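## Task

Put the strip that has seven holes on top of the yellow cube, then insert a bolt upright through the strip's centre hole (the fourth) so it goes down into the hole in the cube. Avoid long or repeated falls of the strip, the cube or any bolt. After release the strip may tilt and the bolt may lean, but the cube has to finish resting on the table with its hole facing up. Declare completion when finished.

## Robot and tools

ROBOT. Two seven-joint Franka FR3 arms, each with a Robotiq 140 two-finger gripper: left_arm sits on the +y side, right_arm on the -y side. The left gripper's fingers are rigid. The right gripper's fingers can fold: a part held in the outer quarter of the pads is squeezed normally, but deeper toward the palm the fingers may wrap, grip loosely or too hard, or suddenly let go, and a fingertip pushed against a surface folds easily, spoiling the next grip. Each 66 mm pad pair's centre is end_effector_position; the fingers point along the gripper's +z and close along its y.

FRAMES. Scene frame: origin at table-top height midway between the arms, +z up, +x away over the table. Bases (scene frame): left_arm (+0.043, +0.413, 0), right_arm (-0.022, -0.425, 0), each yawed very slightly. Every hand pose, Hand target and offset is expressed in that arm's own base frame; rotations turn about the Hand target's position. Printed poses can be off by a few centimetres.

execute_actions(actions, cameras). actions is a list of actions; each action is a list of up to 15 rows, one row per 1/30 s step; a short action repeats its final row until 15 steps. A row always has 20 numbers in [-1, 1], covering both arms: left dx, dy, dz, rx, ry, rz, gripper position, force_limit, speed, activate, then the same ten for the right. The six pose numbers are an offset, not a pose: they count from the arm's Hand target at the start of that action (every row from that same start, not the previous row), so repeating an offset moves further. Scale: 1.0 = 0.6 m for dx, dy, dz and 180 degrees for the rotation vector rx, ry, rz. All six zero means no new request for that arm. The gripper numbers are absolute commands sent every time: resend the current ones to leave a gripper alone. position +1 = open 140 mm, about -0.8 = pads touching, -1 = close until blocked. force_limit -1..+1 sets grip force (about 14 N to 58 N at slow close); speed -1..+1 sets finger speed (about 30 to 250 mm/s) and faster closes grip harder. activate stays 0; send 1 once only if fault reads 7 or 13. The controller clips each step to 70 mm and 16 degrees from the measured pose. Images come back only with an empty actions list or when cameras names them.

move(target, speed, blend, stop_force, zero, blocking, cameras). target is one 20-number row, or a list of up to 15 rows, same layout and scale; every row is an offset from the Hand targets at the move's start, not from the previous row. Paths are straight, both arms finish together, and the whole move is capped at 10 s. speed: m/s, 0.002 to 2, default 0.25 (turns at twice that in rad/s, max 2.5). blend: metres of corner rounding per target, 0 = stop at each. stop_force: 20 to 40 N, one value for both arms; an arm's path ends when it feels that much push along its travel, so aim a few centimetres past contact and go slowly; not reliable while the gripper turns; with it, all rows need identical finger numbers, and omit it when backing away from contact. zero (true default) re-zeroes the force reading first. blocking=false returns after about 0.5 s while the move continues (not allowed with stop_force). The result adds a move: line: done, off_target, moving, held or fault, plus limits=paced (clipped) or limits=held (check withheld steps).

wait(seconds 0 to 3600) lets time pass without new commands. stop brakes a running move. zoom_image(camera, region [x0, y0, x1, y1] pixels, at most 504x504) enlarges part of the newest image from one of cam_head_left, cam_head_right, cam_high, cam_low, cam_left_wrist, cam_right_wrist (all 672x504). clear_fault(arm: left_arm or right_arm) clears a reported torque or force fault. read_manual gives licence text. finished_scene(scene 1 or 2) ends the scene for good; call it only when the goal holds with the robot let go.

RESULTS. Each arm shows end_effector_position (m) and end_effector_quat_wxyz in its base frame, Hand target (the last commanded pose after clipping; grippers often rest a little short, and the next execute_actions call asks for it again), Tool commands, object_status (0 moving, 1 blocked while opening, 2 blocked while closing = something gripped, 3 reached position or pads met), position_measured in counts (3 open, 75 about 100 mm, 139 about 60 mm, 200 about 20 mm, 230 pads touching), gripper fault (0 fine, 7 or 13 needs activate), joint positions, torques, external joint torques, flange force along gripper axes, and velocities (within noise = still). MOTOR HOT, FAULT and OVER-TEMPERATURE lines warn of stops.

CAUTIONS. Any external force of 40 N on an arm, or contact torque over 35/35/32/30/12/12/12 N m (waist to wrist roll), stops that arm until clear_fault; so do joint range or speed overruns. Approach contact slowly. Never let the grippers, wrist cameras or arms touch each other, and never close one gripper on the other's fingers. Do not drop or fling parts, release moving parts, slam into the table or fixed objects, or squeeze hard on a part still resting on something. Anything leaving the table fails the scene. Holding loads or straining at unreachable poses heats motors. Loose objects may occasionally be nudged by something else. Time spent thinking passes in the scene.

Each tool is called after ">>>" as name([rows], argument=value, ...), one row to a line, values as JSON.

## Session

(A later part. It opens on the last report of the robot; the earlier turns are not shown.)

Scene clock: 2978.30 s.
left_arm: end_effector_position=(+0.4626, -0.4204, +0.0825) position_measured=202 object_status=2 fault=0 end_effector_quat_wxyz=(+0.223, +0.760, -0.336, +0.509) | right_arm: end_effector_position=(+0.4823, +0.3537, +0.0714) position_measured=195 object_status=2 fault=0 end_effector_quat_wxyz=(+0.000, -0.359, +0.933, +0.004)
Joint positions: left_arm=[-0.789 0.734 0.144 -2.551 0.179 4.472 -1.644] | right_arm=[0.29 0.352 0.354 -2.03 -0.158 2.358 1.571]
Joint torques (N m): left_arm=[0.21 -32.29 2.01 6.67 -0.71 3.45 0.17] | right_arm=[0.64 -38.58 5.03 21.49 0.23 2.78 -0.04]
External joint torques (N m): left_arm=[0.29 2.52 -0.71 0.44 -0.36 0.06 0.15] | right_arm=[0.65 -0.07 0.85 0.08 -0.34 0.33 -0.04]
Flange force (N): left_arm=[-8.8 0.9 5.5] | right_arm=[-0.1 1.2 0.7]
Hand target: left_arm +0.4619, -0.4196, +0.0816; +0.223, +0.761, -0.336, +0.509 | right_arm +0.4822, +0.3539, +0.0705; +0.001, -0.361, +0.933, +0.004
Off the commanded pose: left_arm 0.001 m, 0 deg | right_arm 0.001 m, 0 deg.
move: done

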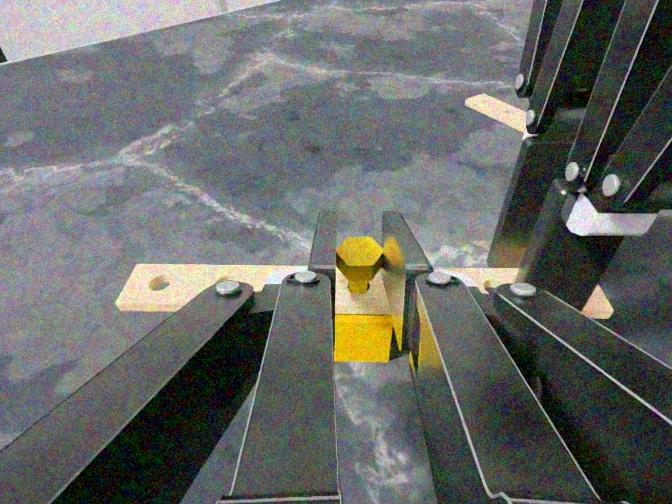

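>>> move([
  [0,0,0.006,0,0,0,-1,-0.5,-1,0,0,0,0.0,0,0,0,-1,-0.5,-1,0],
  [0.003,-0.0012,0.006,0,0,0,-1,-0.5,-1,0,0,0,0.0,0,0,0,-1,-0.5,-1,0],
  [0.003,-0.0012,0.0,0,0,0,-1,-0.5,-1,0,0,0,0.0,0,0,0,-1,-0.5,-1,0],
], speed=[0.01,0.01,0.01])

>>> move([
  [0,0,0.006,0,0,0,-1,-0.5,-1,0,0,0,0.0,0,0,0,-1,-0.5,-1,0],
  [0.0022,0.0022,0.006,0,0,0,-1,-0.5,-1,0,0,0,0.0,0,0,0,-1,-0.5,-1,0],
  [0.0022,0.0022,0.0,0,0,0,-1,-0.5,-1,0,0,0,0.0,0,0,0,-1,-0.5,-1,0],
], speed=[0.01,0.01,0.01], cameras=["cam_left_wrist"])

>>> zoom_image(camera="cam_left_wrist", region=[335, 275, 385, 325])

Scene clock: 2997.30 s.
left_arm: end_effector_position=(+0.4633, -0.4209, +0.0825) position_measured=202 object_status=2 fault=0 end_effector_quat_wxyz=(+0.223, +0.760, -0.336, +0.509) | right_arm: end_effector_position=(+0.4823, +0.3537, +0.0715) position_measured=195 object_status=2 fault=0 end_effector_quat_wxyz=(+0.001, -0.359, +0.933, +0.004)
Joint positions: left_arm=[-0.789 0.733 0.144 -2.549 0.179 4.469 -1.644] | right_arm=[0.29 0.352 0.354 -2.03 -0.158 2.358 1.571]
Joint torques (N m): left_arm=[0.31 -31.8 2.51 7.3 -0.49 3.24 0.17] | right_arm=[0.62 -38.59 5.02 21.51 0.23 2.76 -0.07]
External joint torques (N m): left_arm=[0.45 3.41 -0.18 0.85 -0.14 -0.18 0.14] | right_arm=[0.58 -0.03 0.78 0.07 -0.35 0.32 -0.07]
Flange force (N): left_arm=[-11.1 -1.3 8.4] | right_arm=[-0.2 1.0 0.7]
Hand target: left_arm +0.4637, -0.4203, +0.0816; +0.223, +0.761, -0.336, +0.509 | right_arm +0.4822, +0.3539, +0.0705; +0.001, -0.361, +0.933, +0.004
Off the commanded pose: left_arm 0.001 m, 0 deg | right_arm 0.001 m, 0 deg.
move: done

Scene clock: 2998.77 s.
left_arm: end_effector_position=(+0.4645, -0.4204, +0.0836) position_measured=202 object_status=2 fault=0 end_effector_quat_wxyz=(+0.223, +0.760, -0.336, +0.510) | right_arm: end_effector_position=(+0.4827, +0.3540, +0.0716) position_measured=195 object_status=2 fault=0 end_effector_quat_wxyz=(+0.001, -0.359, +0.933, +0.004)
Joint positions: left_arm=[-0.788 0.733 0.146 -2.548 0.18 4.47 -1.644] | right_arm=[0.29 0.352 0.354 -2.03 -0.159 2.36 1.571]
Joint velocities: left_arm=[0.001 0.002 0.001 0.002 -0.001 0.004 0.001] | right_arm=[within noise]
Joint torques (N m): left_arm=[1.13 -31.44 3.04 7.11 -0.73 2.94 0.06] | right_arm=[1.01 -38.56 5.02 21.36 0.34 2.52 -0.07]
External joint torques (N m): left_arm=[1.3 3.51 0.35 0.75 -0.39 -0.44 0.03] | right_arm=[1 -0.33 0.85 0.12 -0.24 0.1 -0.07]
Flange force (N): left_arm=[-10.8 -2.8 8.5] | right_arm=[-0.1 1.5 -0.3]
Hand target: left_arm +0.4650, -0.4190, +0.0816; +0.223, +0.761, -0.336, +0.509 | right_arm +0.4822, +0.3539, +0.0705; +0.001, -0.361, +0.933, +0.004
Off the commanded pose: left_arm 0.003 m, 0 deg | right_arm 0.001 m, 0 deg.
move: done

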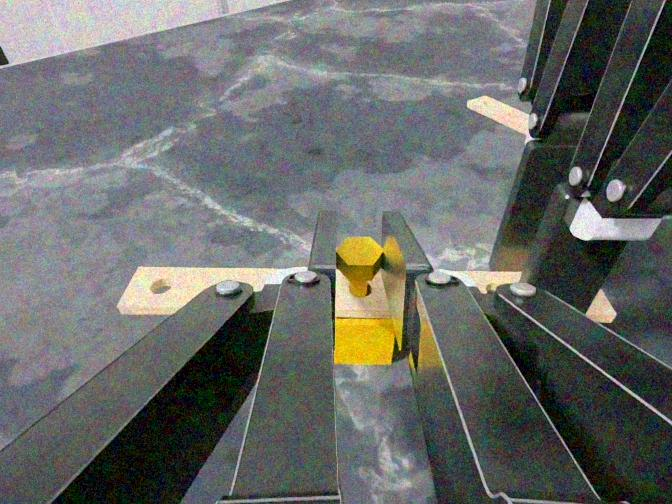

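Scaled by 10.080 from the camera's image (finer frame: 960x720).

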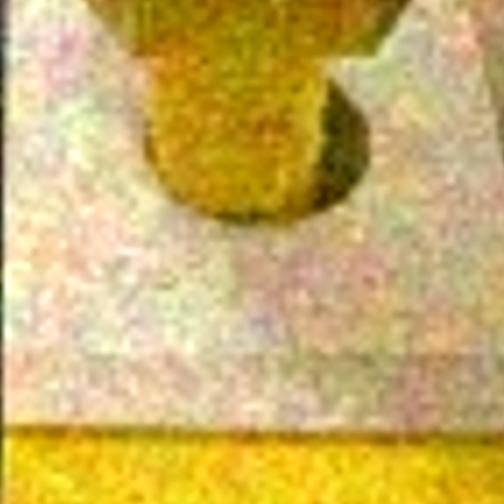

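>>> move([
  [0,0,0.006,0,0,0,-1,-0.5,-1,0,0,0,0.0,0,0,0,-1,-0.5,-1,0],
  [-0.0038,-0.0036,0.006,0,0,0,-1,-0.5,-1,0,0,0,0.0,0,0,0,-1,-0.5,-1,0],
  [-0.0038,-0.0036,0.0,0,0,0,-1,-0.5,-1,0,0,0,0.0,0,0,0,-1,-0.5,-1,0],
], speed=[0.01,0.01,0.01], cameras=["cam_left_wrist"])

>>> zoom_image(camera="cam_left_wrist", region=[335, 275, 385, 325])

Scene clock: 3006.37 s.
left_arm: end_effector_position=(+0.4627, -0.4214, +0.0827) position_measured=202 object_status=2 fault=0 end_effector_quat_wxyz=(+0.223, +0.760, -0.336, +0.509) | right_arm: end_effector_position=(+0.4828, +0.3541, +0.0716) position_measured=195 object_status=2 fault=0 end_effector_quat_wxyz=(+0.001, -0.359, +0.933, +0.005)
Joint positions: left_arm=[-0.79 0.733 0.143 -2.55 0.177 4.469 -1.644] | right_arm=[0.29 0.352 0.354 -2.03 -0.159 2.36 1.571]
Joint torques (N m): left_arm=[0.17 -31.59 2.01 7.38 -0.78 3.28 0.18] | right_arm=[0.65 -38.57 5.01 21.5 0.31 2.61 -0.05]
External joint torques (N m): left_arm=[0.28 3.35 -0.68 1.05 -0.43 -0.11 0.15] | right_arm=[0.79 -0.1 0.95 0.11 -0.26 0.17 -0.05]
Flange force (N): left_arm=[-11.4 0.5 9.1] | right_arm=[-0.4 1.3 0.2]
Hand target: left_arm +0.4627, -0.4212, +0.0816; +0.223, +0.761, -0.336, +0.509 | right_arm +0.4822, +0.3539, +0.0705; +0.001, -0.361, +0.933, +0.004
Off the commanded pose: left_arm 0.001 m, 0 deg | right_arm 0.001 m, 0 deg.
move: done

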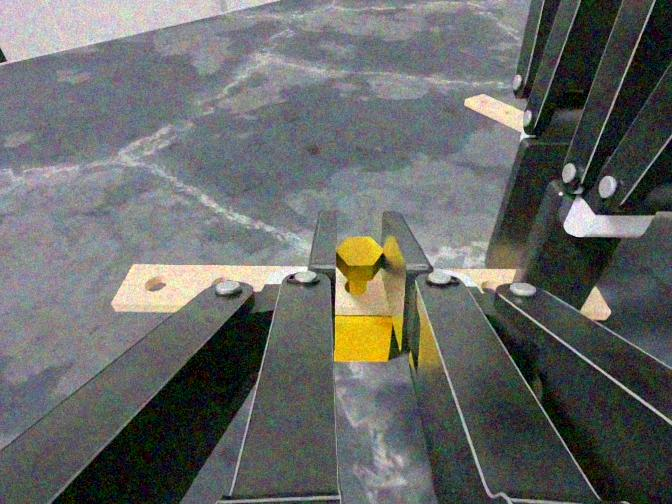

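Scaled by 10.080 from the camera's image (finer frame: 960x720).

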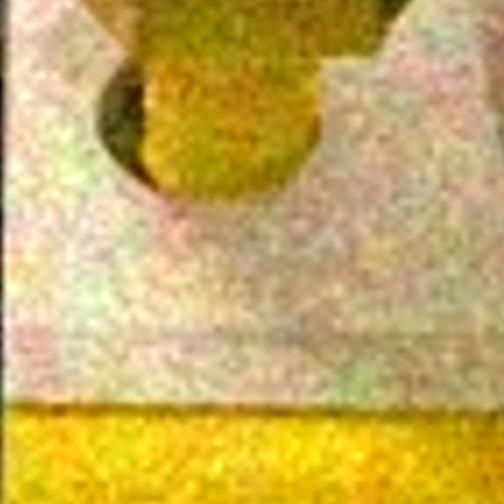

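>>> move(target=[0,0,0,0,0,0,-1,-0.5,-1,0,0,0,-0.0015,0,0,0,-1,-0.5,-1,0], speed=0.01, cameras=["cam_left_wrist","cam_low","cam_high"])

>>> zoom_image(camera="cam_left_wrist", region=[335, 275, 385, 325])

>>> zoom_image(camera="cam_low", region=[290, 220, 350, 280])

Scene clock: 3030.57 s.
left_arm: end_effector_position=(+0.4627, -0.4214, +0.0827) position_measured=202 object_status=2 fault=0 end_effector_quat_wxyz=(+0.223, +0.760, -0.336, +0.509) | right_arm: end_effector_position=(+0.4824, +0.3538, +0.0707) position_measured=195 object_status=2 fault=0 end_effector_quat_wxyz=(+0.001, -0.360, +0.933, +0.004)
Joint positions: left_arm=[-0.79 0.733 0.143 -2.55 0.177 4.469 -1.644] | right_arm=[0.29 0.353 0.354 -2.03 -0.159 2.36 1.571]
Joint torques (N m): left_arm=[0.24 -31.63 2.04 7.36 -0.73 3.27 0.18] | right_arm=[0.65 -38.56 4.96 21.38 0.22 2.75 -0.07]
External joint torques (N m): left_arm=[0.31 3.33 -0.67 1 -0.38 -0.12 0.15] | right_arm=[0.74 -0.18 0.84 0.12 -0.35 0.34 -0.07]
Flange force (N): left_arm=[-11.3 0.3 8.9] | right_arm=[-0.1 1.2 0.5]
Hand target: left_arm +0.4627, -0.4212, +0.0816; +0.223, +0.761, -0.336, +0.509 | right_arm +0.4822, +0.3539, +0.0696; +0.001, -0.361, +0.933, +0.004
Off the commanded pose: left_arm 0.001 m, 0 deg | right_arm 0.001 m, 0 deg.
move: done
Images, in order (width x height): cam_high 672x504, cam_low 672x504, cam_left_wrist 672x504.

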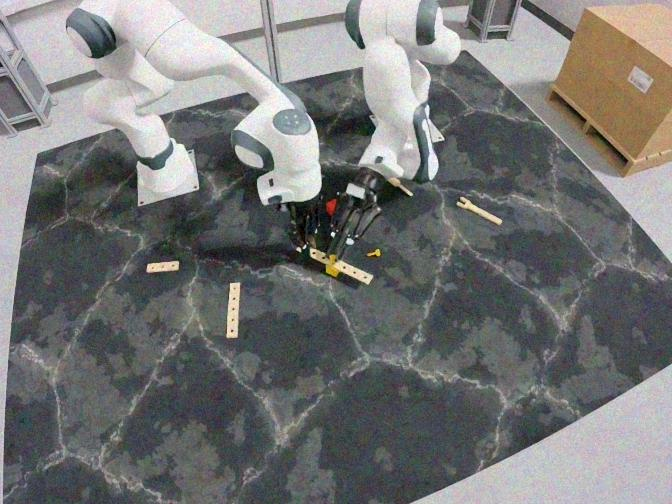

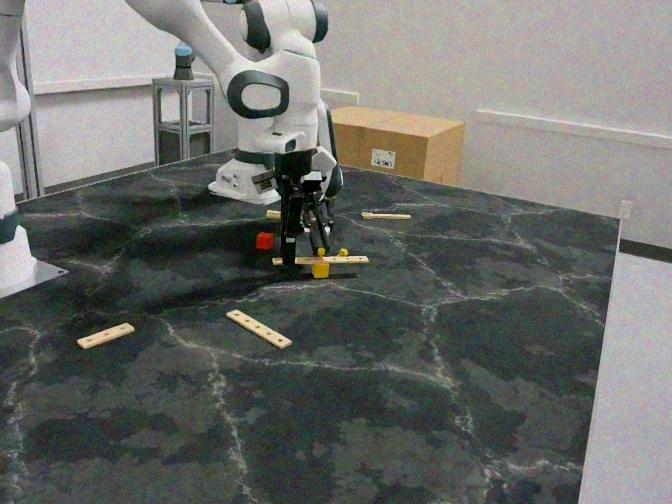

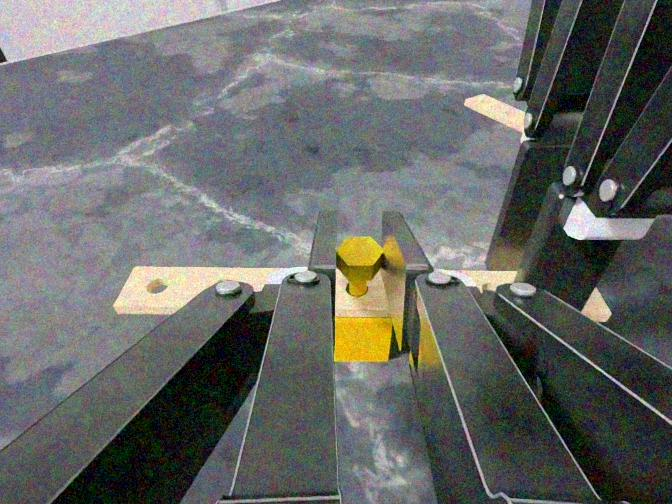

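Scaled by 10.080 from the camera's image (finer frame: 960x720).

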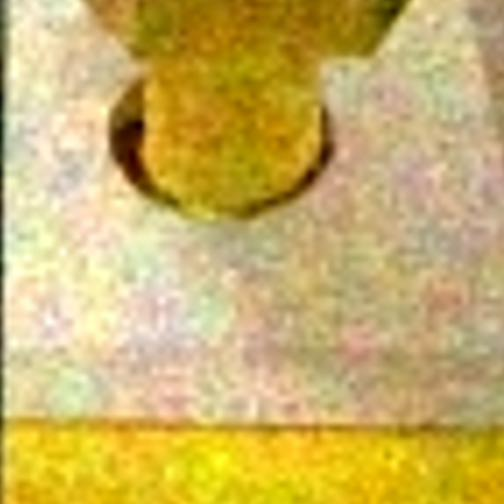

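Scaled by 8.400 from the camera's image (finer frame: 960x720).

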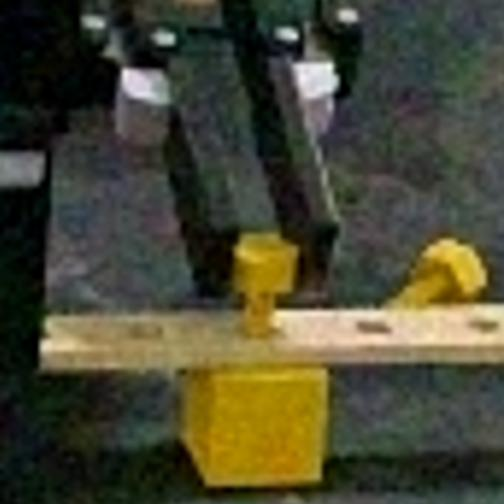

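>>> move(target=[0,0,0,0,0,0,-1,-0.5,-1,0,0,0,-0.0015,0,0,0,-1,-0.5,-1,0], speed=0.01)

Scene clock: 3035.87 s.
left_arm: end_effector_position=(+0.4627, -0.4214, +0.0827) position_measured=202 object_status=2 fault=0 end_effector_quat_wxyz=(+0.223, +0.760, -0.336, +0.509) | right_arm: end_effector_position=(+0.4823, +0.3538, +0.0698) position_measured=195 object_status=2 fault=0 end_effector_quat_wxyz=(+0.001, -0.360, +0.933, +0.004)
Joint positions: left_arm=[-0.79 0.733 0.143 -2.55 0.177 4.469 -1.644] | right_arm=[0.29 0.355 0.354 -2.03 -0.16 2.362 1.571]
Joint torques (N m): left_arm=[0.21 -31.62 2.03 7.34 -0.74 3.27 0.19] | right_arm=[0.69 -38.54 4.86 21.32 0.23 2.76 -0.01]
External joint torques (N m): left_arm=[0.35 3.4 -0.63 0.93 -0.4 -0.13 0.16] | right_arm=[0.47 -0.04 0.44 0.03 -0.35 0.32 -0.01]
Flange force (N): left_arm=[-11.5 0.3 8.7] | right_arm=[-0.1 0.8 0.9]
Hand target: left_arm +0.4627, -0.4212, +0.0816; +0.223, +0.761, -0.336, +0.509 | right_arm +0.4822, +0.3539, +0.0687; +0.001, -0.361, +0.933, +0.004
Off the commanded pose: left_arm 0.001 m, 0 deg | right_arm 0.001 m, 0 deg.
move: done

>>> move(target=[0,0,0,0,0,0,-0.42,-0.5,-1,0,0,0,0,0,0,0,-1,-0.5,-1,0], speed=0.01, cameras=["cam_left_wrist","cam_low"])

>>> zoom_image(camera="cam_left_wrist", region=[310, 215, 410, 315])

>>> zoom_image(camera="cam_low", region=[290, 220, 350, 280])

Scene clock: 3045.23 s.
left_arm: end_effector_position=(+0.4624, -0.4213, +0.0819) position_measured=182 object_status=0 fault=0 end_effector_quat_wxyz=(+0.223, +0.761, -0.336, +0.508) | right_arm: end_effector_position=(+0.4823, +0.3538, +0.0698) position_measured=195 object_status=2 fault=0 end_effector_quat_wxyz=(+0.001, -0.360, +0.933, +0.004)
Joint positions: left_arm=[-0.79 0.734 0.142 -2.55 0.177 4.469 -1.644] | right_arm=[0.29 0.355 0.354 -2.03 -0.16 2.362 1.571]
Joint torques (N m): left_arm=[0.27 -32.34 2.14 7.31 -0.74 3.42 0.15] | right_arm=[0.71 -38.55 4.87 21.34 0.23 2.78 -0.02]
External joint torques (N m): left_arm=[0.46 2.72 -0.47 0.92 -0.41 0.02 0.13] | right_arm=[0.65 -0.01 0.59 -0.02 -0.35 0.34 -0.02]
Flange force (N): left_arm=[-9.6 0.0 7.4] | right_arm=[0.0 1.1 1.0]
Hand target: left_arm +0.4627, -0.4212, +0.0816; +0.223, +0.761, -0.336, +0.509 | right_arm +0.4822, +0.3539, +0.0687; +0.001, -0.361, +0.933, +0.004
Off the commanded pose: left_arm 0.001 m, 0 deg | right_arm 0.001 m, 0 deg.
move: done
Images, in order (width x height): cam_low 672x504, cam_left_wrist 672x504.

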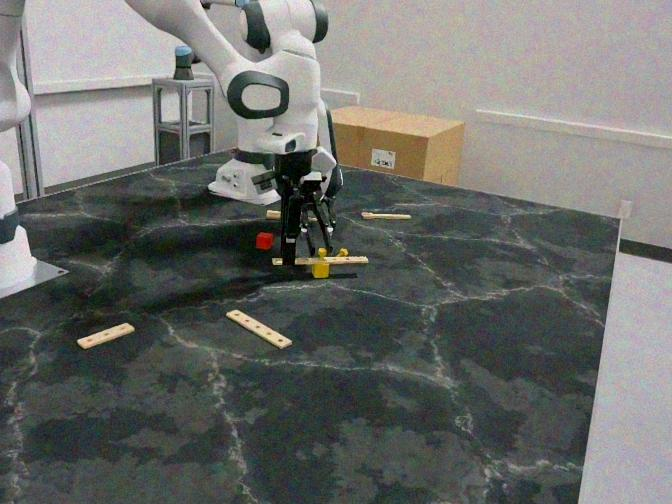

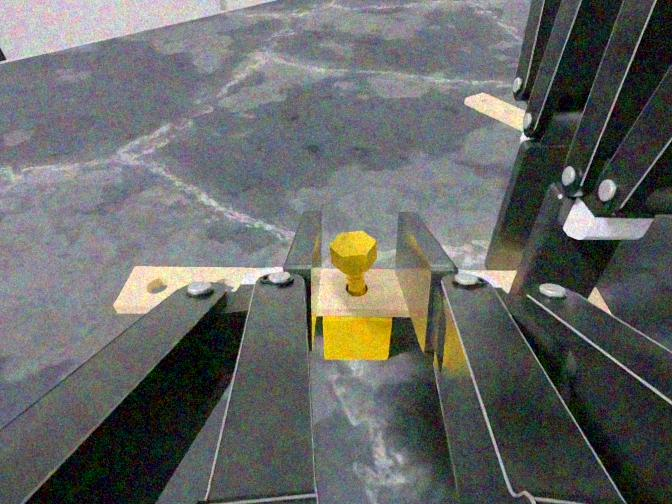

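Scaled by 5.040 from the camera's image (finer frame: 960x720).

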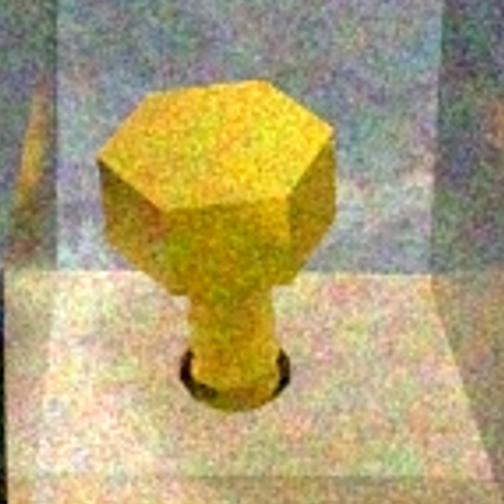

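Scaled by 8.400 from the camera's image (finer frame: 960x720).

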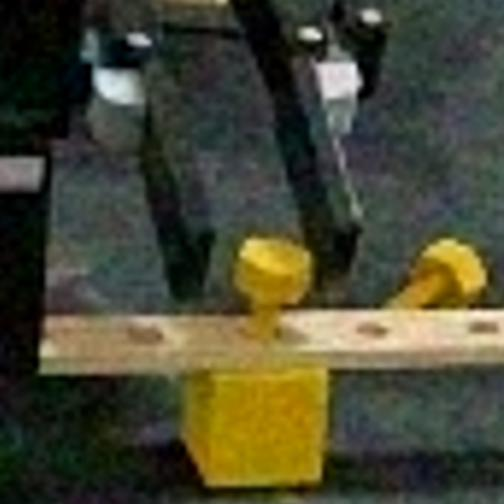

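>>> move(target=[-0.023,0.0247,0.006,0,0,0,-0.42,-0.5,-1,0,0,0,0,0,0,0,-1,-0.5,-1,0], speed=0.02, cameras=["cam_left_wrist","cam_low"])

>>> zoom_image(camera="cam_low", region=[290, 220, 350, 280])

Scene clock: 3055.97 s.
left_arm: end_effector_position=(+0.4496, -0.4054, +0.0825) position_measured=182 object_status=3 fault=0 end_effector_quat_wxyz=(+0.222, +0.764, -0.334, +0.506) | right_arm: end_effector_position=(+0.4823, +0.3538, +0.0698) position_measured=195 object_status=2 fault=0 end_effector_quat_wxyz=(+0.001, -0.360, +0.933, +0.004)
Joint positions: left_arm=[-0.79 0.723 0.149 -2.607 0.177 4.509 -1.642] | right_arm=[0.29 0.355 0.354 -2.03 -0.16 2.362 1.571]
Joint velocities: left_arm=[0 0.001 0 0 0.001 0.004 0.001] | right_arm=[within noise]
Joint torques (N m): left_arm=[-0.18 -32.53 2.99 5.95 -0.52 3.74 0.37] | right_arm=[0.7 -38.58 4.88 21.33 0.24 2.77 0]
External joint torques (N m): left_arm=[-0.09 1.18 0.28 0.63 -0.15 0.33 0.34] | right_arm=[0.61 0.02 0.57 -0.02 -0.34 0.33 0]
Flange force (N): left_arm=[-5.3 -0.2 3.0] | right_arm=[0.0 1.1 1.0]
Hand target: left_arm +0.4489, -0.4063, +0.0852; +0.223, +0.761, -0.336, +0.509 | right_arm +0.4822, +0.3539, +0.0687; +0.001, -0.361, +0.933, +0.004
Off the commanded pose: left_arm 0.003 m, 0 deg | right_arm 0.001 m, 0 deg.
move: done
Images, in order (width x height): cam_low 672x504, cam_left_wrist 672x504.

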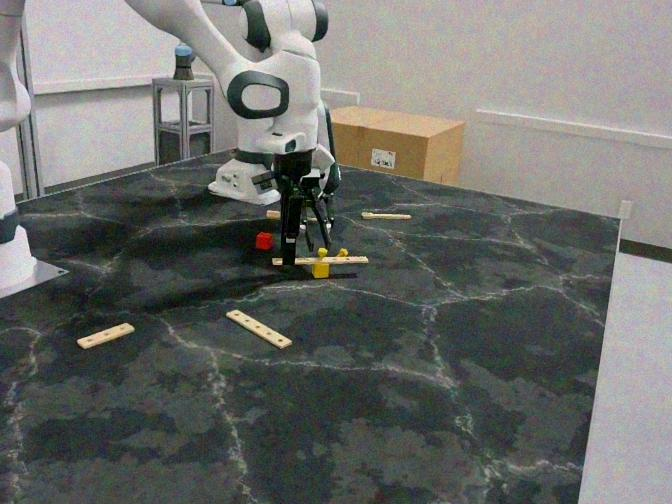

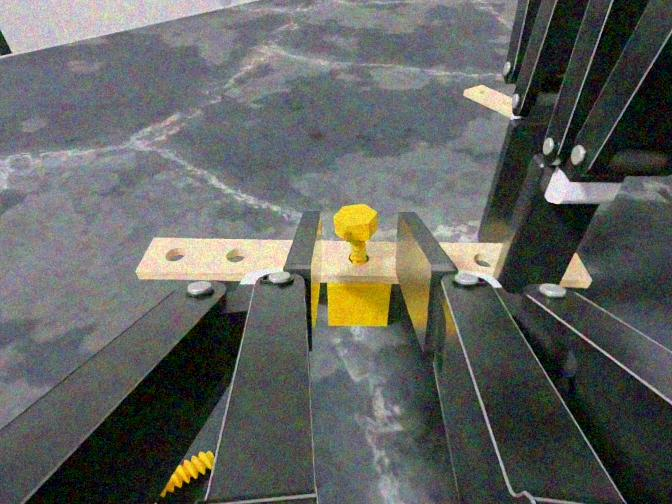

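Scaled by 8.400 from the camera's image (finer frame: 960x720).

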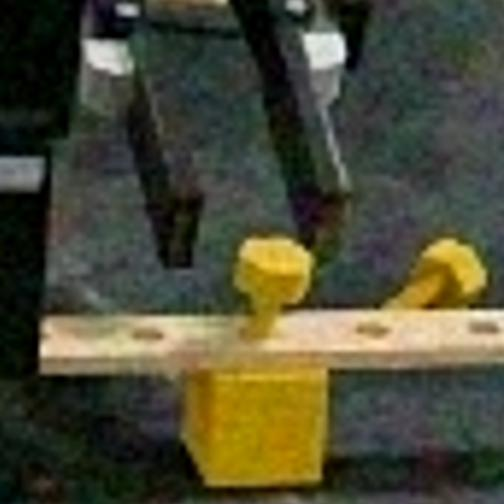

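>>> move([
  [-0.023,0.0247,0.01,0.0122,0.0113,0,-0.42,-0.5,-1,0,0,0,0,0,0,0,-1,-0.5,-1,0],
  [-0.057,0.0613,0.05,0.0407,0.0378,0,-0.42,-0.5,-1,0,0,0,0,0,0,0,-1,-0.5,-1,0],
], speed=0.04, blend=[0.005,0], cameras=["cam_left_wrist","cam_low"])

>>> zoom_image(camera="cam_low", region=[290, 220, 350, 280])

Scene clock: 3065.77 s.
left_arm: end_effector_position=(+0.4165, -0.3687, +0.1158) position_measured=182 object_status=3 fault=0 end_effector_quat_wxyz=(+0.193, +0.803, -0.350, +0.442) | right_arm: end_effector_position=(+0.4823, +0.3538, +0.0698) position_measured=195 object_status=2 fault=0 end_effector_quat_wxyz=(+0.001, -0.360, +0.933, +0.004)
Joint positions: left_arm=[-0.807 0.365 0.211 -2.85 0.248 4.23 -1.639] | right_arm=[0.29 0.355 0.354 -2.03 -0.16 2.362 1.571]
Joint velocities: left_arm=[0.001 0.002 0 0.001 0 -0.005 0.001] | right_arm=[within noise]
Joint torques (N m): left_arm=[0.2 -26.39 1.72 8.72 -0.11 3.45 0.34] | right_arm=[0.7 -38.6 4.86 21.34 0.23 2.77 -0.01]
External joint torques (N m): left_arm=[0.37 0.86 0.14 0.57 0.13 -0.15 0.32] | right_arm=[0.86 -0.19 0.79 0.03 -0.34 0.34 -0.01]
Flange force (N): left_arm=[-2.4 -2.2 3.9] | right_arm=[0.2 1.5 0.6]
Hand target: left_arm +0.4147, -0.3696, +0.1152; +0.193, +0.802, -0.354, +0.440 | right_arm +0.4822, +0.3539, +0.0687; +0.001, -0.361, +0.933, +0.004
Off the commanded pose: left_arm 0.002 m, 1 deg | right_arm 0.001 m, 0 deg.
move: done
Images, in order (width x height): cam_low 672x504, cam_left_wrist 672x504.

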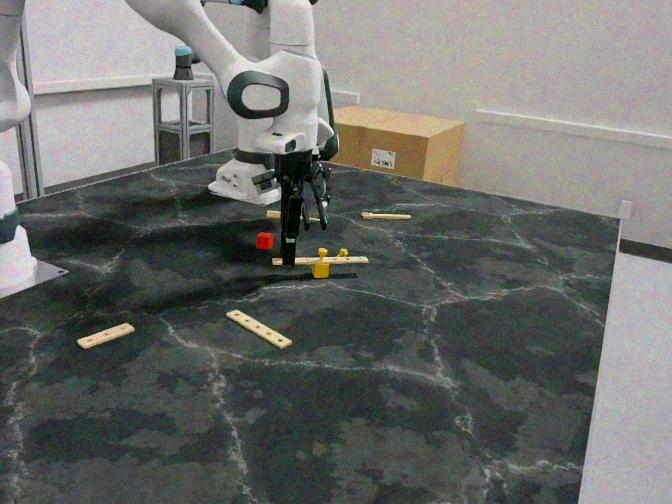

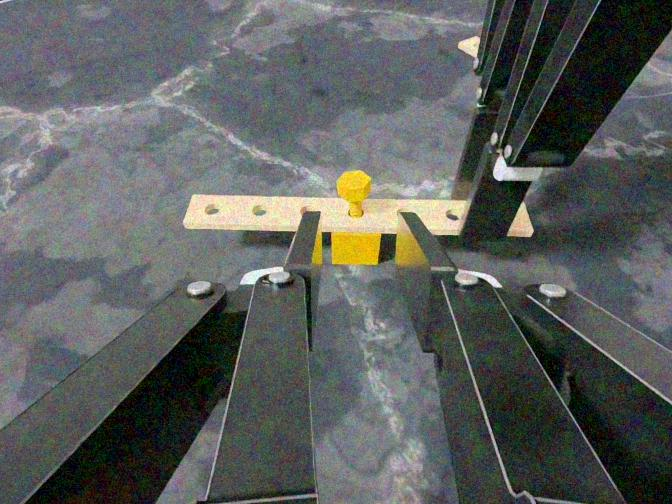

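Scaled by 8.400 from the camera's image (finer frame: 960x720).

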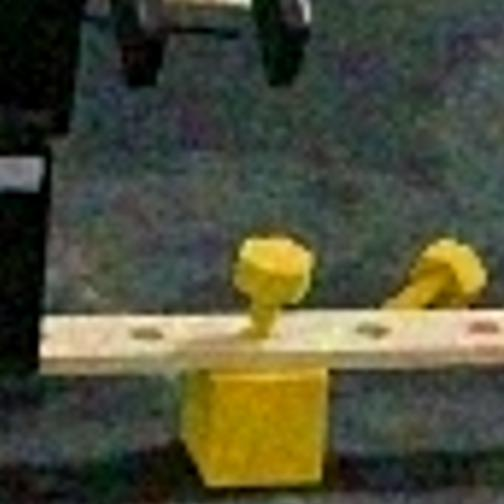

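>>> move(target=[0,0,0,0,0,0,-0.42,-0.5,-1,0,0,0,0,0,0,0,-0.38,-0.5,-1,0], speed=0.01, cameras=["cam_left_wrist","cam_low","cam_right_wrist"])

>>> zoom_image(camera="cam_left_wrist", region=[290, 155, 390, 255])

>>> zoom_image(camera="cam_low", region=[290, 220, 350, 280])

Scene clock: 3071.17 s.
left_arm: end_effector_position=(+0.4165, -0.3686, +0.1156) position_measured=182 object_status=3 fault=0 end_effector_quat_wxyz=(+0.193, +0.803, -0.350, +0.442) | right_arm: end_effector_position=(+0.4824, +0.3539, +0.0698) position_measured=177 object_status=0 fault=0 end_effector_quat_wxyz=(+0.001, -0.360, +0.933, +0.004)
Joint positions: left_arm=[-0.807 0.365 0.211 -2.85 0.248 4.23 -1.639] | right_arm=[0.29 0.355 0.354 -2.03 -0.16 2.362 1.571]
Joint torques (N m): left_arm=[0.28 -26.36 1.69 8.71 -0.12 3.33 0.36] | right_arm=[0.68 -38.56 4.85 21.35 0.23 2.75 -0.01]
External joint torques (N m): left_arm=[0.46 0.8 0.12 0.62 0.13 -0.26 0.33] | right_arm=[0.52 0 0.47 0.02 -0.34 0.31 -0.02]
Flange force (N): left_arm=[-1.8 -2.4 3.8] | right_arm=[-0.1 0.9 0.9]
Hand target: left_arm +0.4147, -0.3696, +0.1152; +0.193, +0.802, -0.354, +0.440 | right_arm +0.4822, +0.3539, +0.0687; +0.001, -0.361, +0.933, +0.004
Off the commanded pose: left_arm 0.002 m, 0 deg | right_arm 0.001 m, 0 deg.
move: done
Images, in order (width x height): cam_low 672x504, cam_left_wrist 672x504, cam_right_wrist 672x504.

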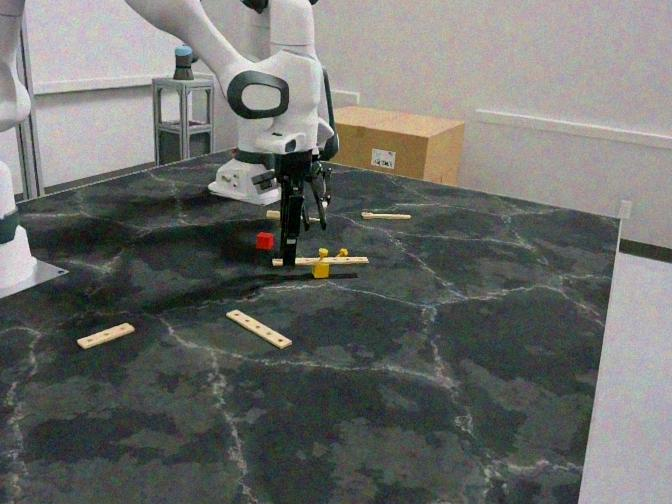

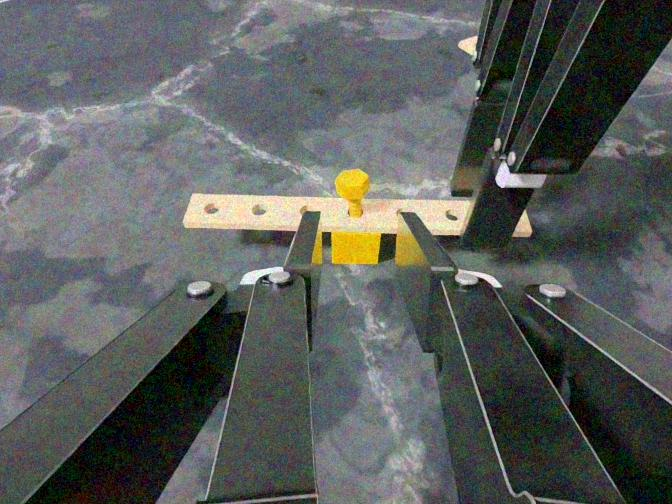

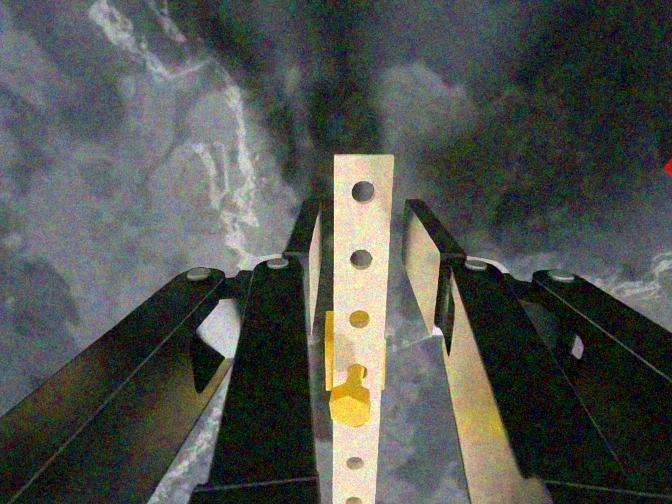

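Scaled by 5.040 from the camera's image (finer frame: 960x720).

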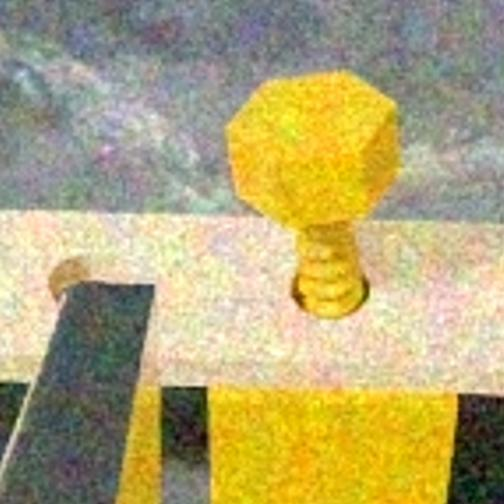

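Scaled by 8.400 from the camera's image (finer frame: 960x720).

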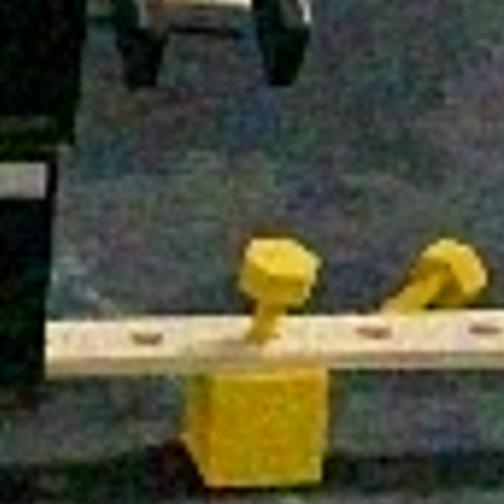

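Strip free. Raise right arm vertically, then away.

>>> move([
  [0,0,0,0,0,0,-0.42,-0.5,-1,0,0,0,0.01,0,0,0,-0.38,-0.5,-1,0],
  [0,0,0.03,0,0,0,-0.42,-0.5,-1,0,0,0,0.2,0,0,0,-0.38,-0.5,-1,0],
], speed=[0.02,0.07], blend=[0.003,0], cameras=["cam_left_wrist","cam_low","cam_high"])

>>> zoom_image(camera="cam_left_wrist", region=[290, 145, 390, 245])

>>> zoom_image(camera="cam_low", region=[290, 220, 350, 280])

Scene clock: 3079.37 s.
left_arm: end_effector_position=(+0.4161, -0.3692, +0.1337) position_measured=182 object_status=3 fault=0 end_effector_quat_wxyz=(+0.194, +0.803, -0.350, +0.442) | right_arm: end_effector_position=(+0.4822, +0.3542, +0.1878) position_measured=177 object_status=3 fault=0 end_effector_quat_wxyz=(+0.001, -0.359, +0.933, +0.003)
Joint positions: left_arm=[-0.807 0.284 0.216 -2.873 0.259 4.171 -1.639] | right_arm=[0.263 0.188 0.389 -1.928 -0.076 2.105 1.521]
Joint velocities: left_arm=[within noise] | right_arm=[-0.001 0 0 0.001 -0.001 -0.004 -0.004]
Joint torques (N m): left_arm=[0.31 -25.22 1.49 9.98 -0.06 3.26 0.33] | right_arm=[0.33 -35.94 3.4 24.44 1.08 2.39 -0.4]
External joint torques (N m): left_arm=[0.49 0.7 0.3 0.69 0.13 -0.32 0.31] | right_arm=[0.2 -0.65 0.8 0.69 0.37 -0.05 -0.4]
Flange force (N): left_arm=[-0.9 -2.9 3.7] | right_arm=[0.0 0.0 -2.1]
Hand target: left_arm +0.4147, -0.3696, +0.1332; +0.193, +0.802, -0.354, +0.440 | right_arm +0.4822, +0.3539, +0.1887; +0.001, -0.361, +0.933, +0.004
Off the commanded pose: left_arm 0.002 m, 0 deg | right_arm 0.001 m, 0 deg.
move: done
Images, in order (width x height): cam_high 672x504, cam_low 672x504, cam_left_wrist 672x504.

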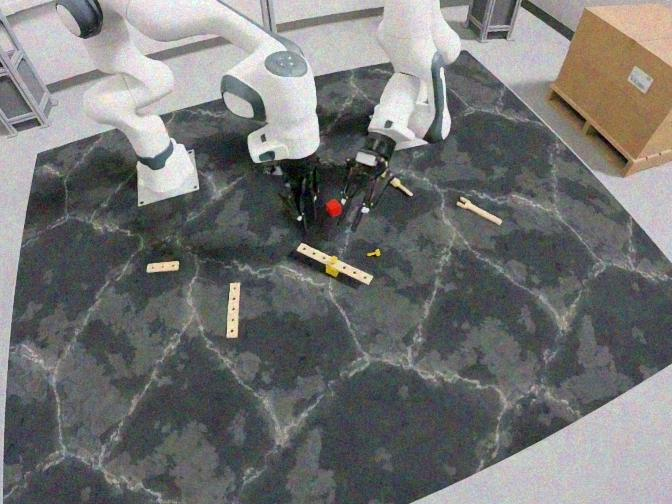

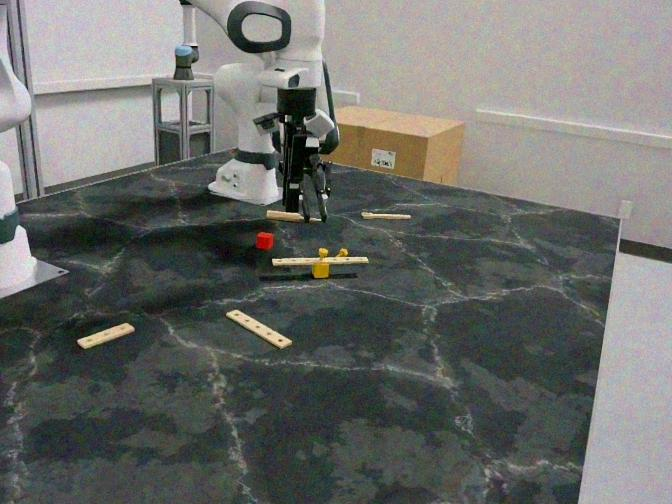

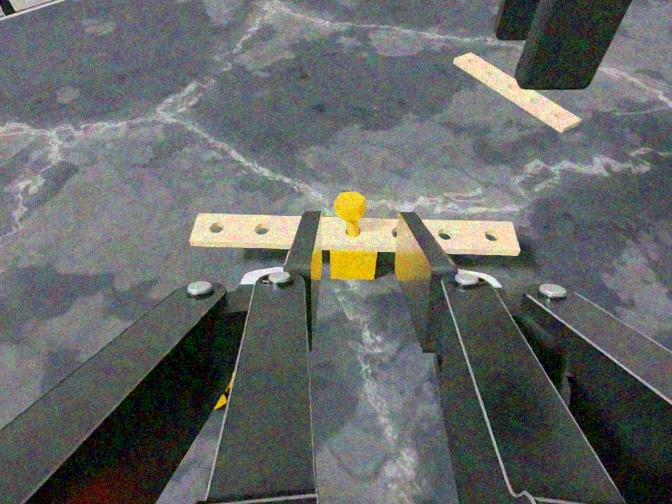

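Scaled by 5.040 from the camera's image (finer frame: 960x720).

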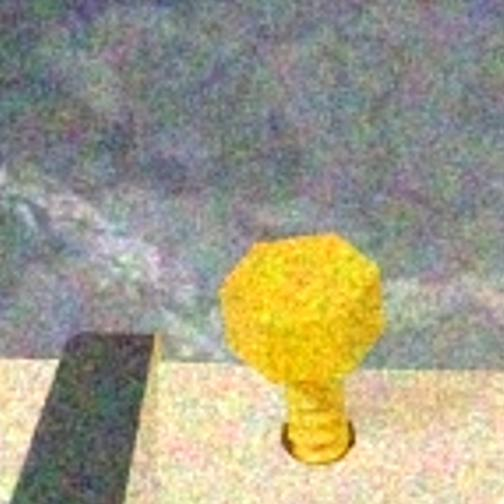

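Scaled by 8.400 from the camera's image (finer frame: 960x720).

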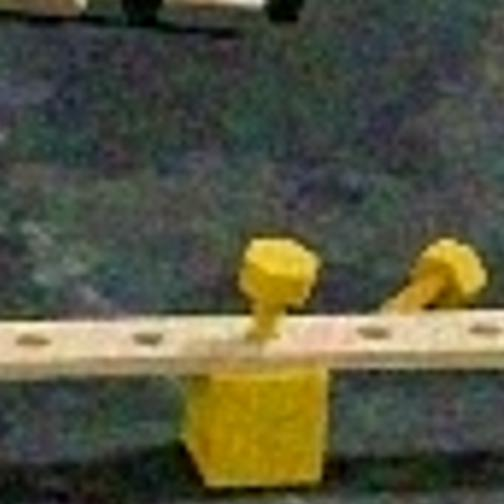

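>>> finished_scene(scene=1)

The scene is finished: the task was done.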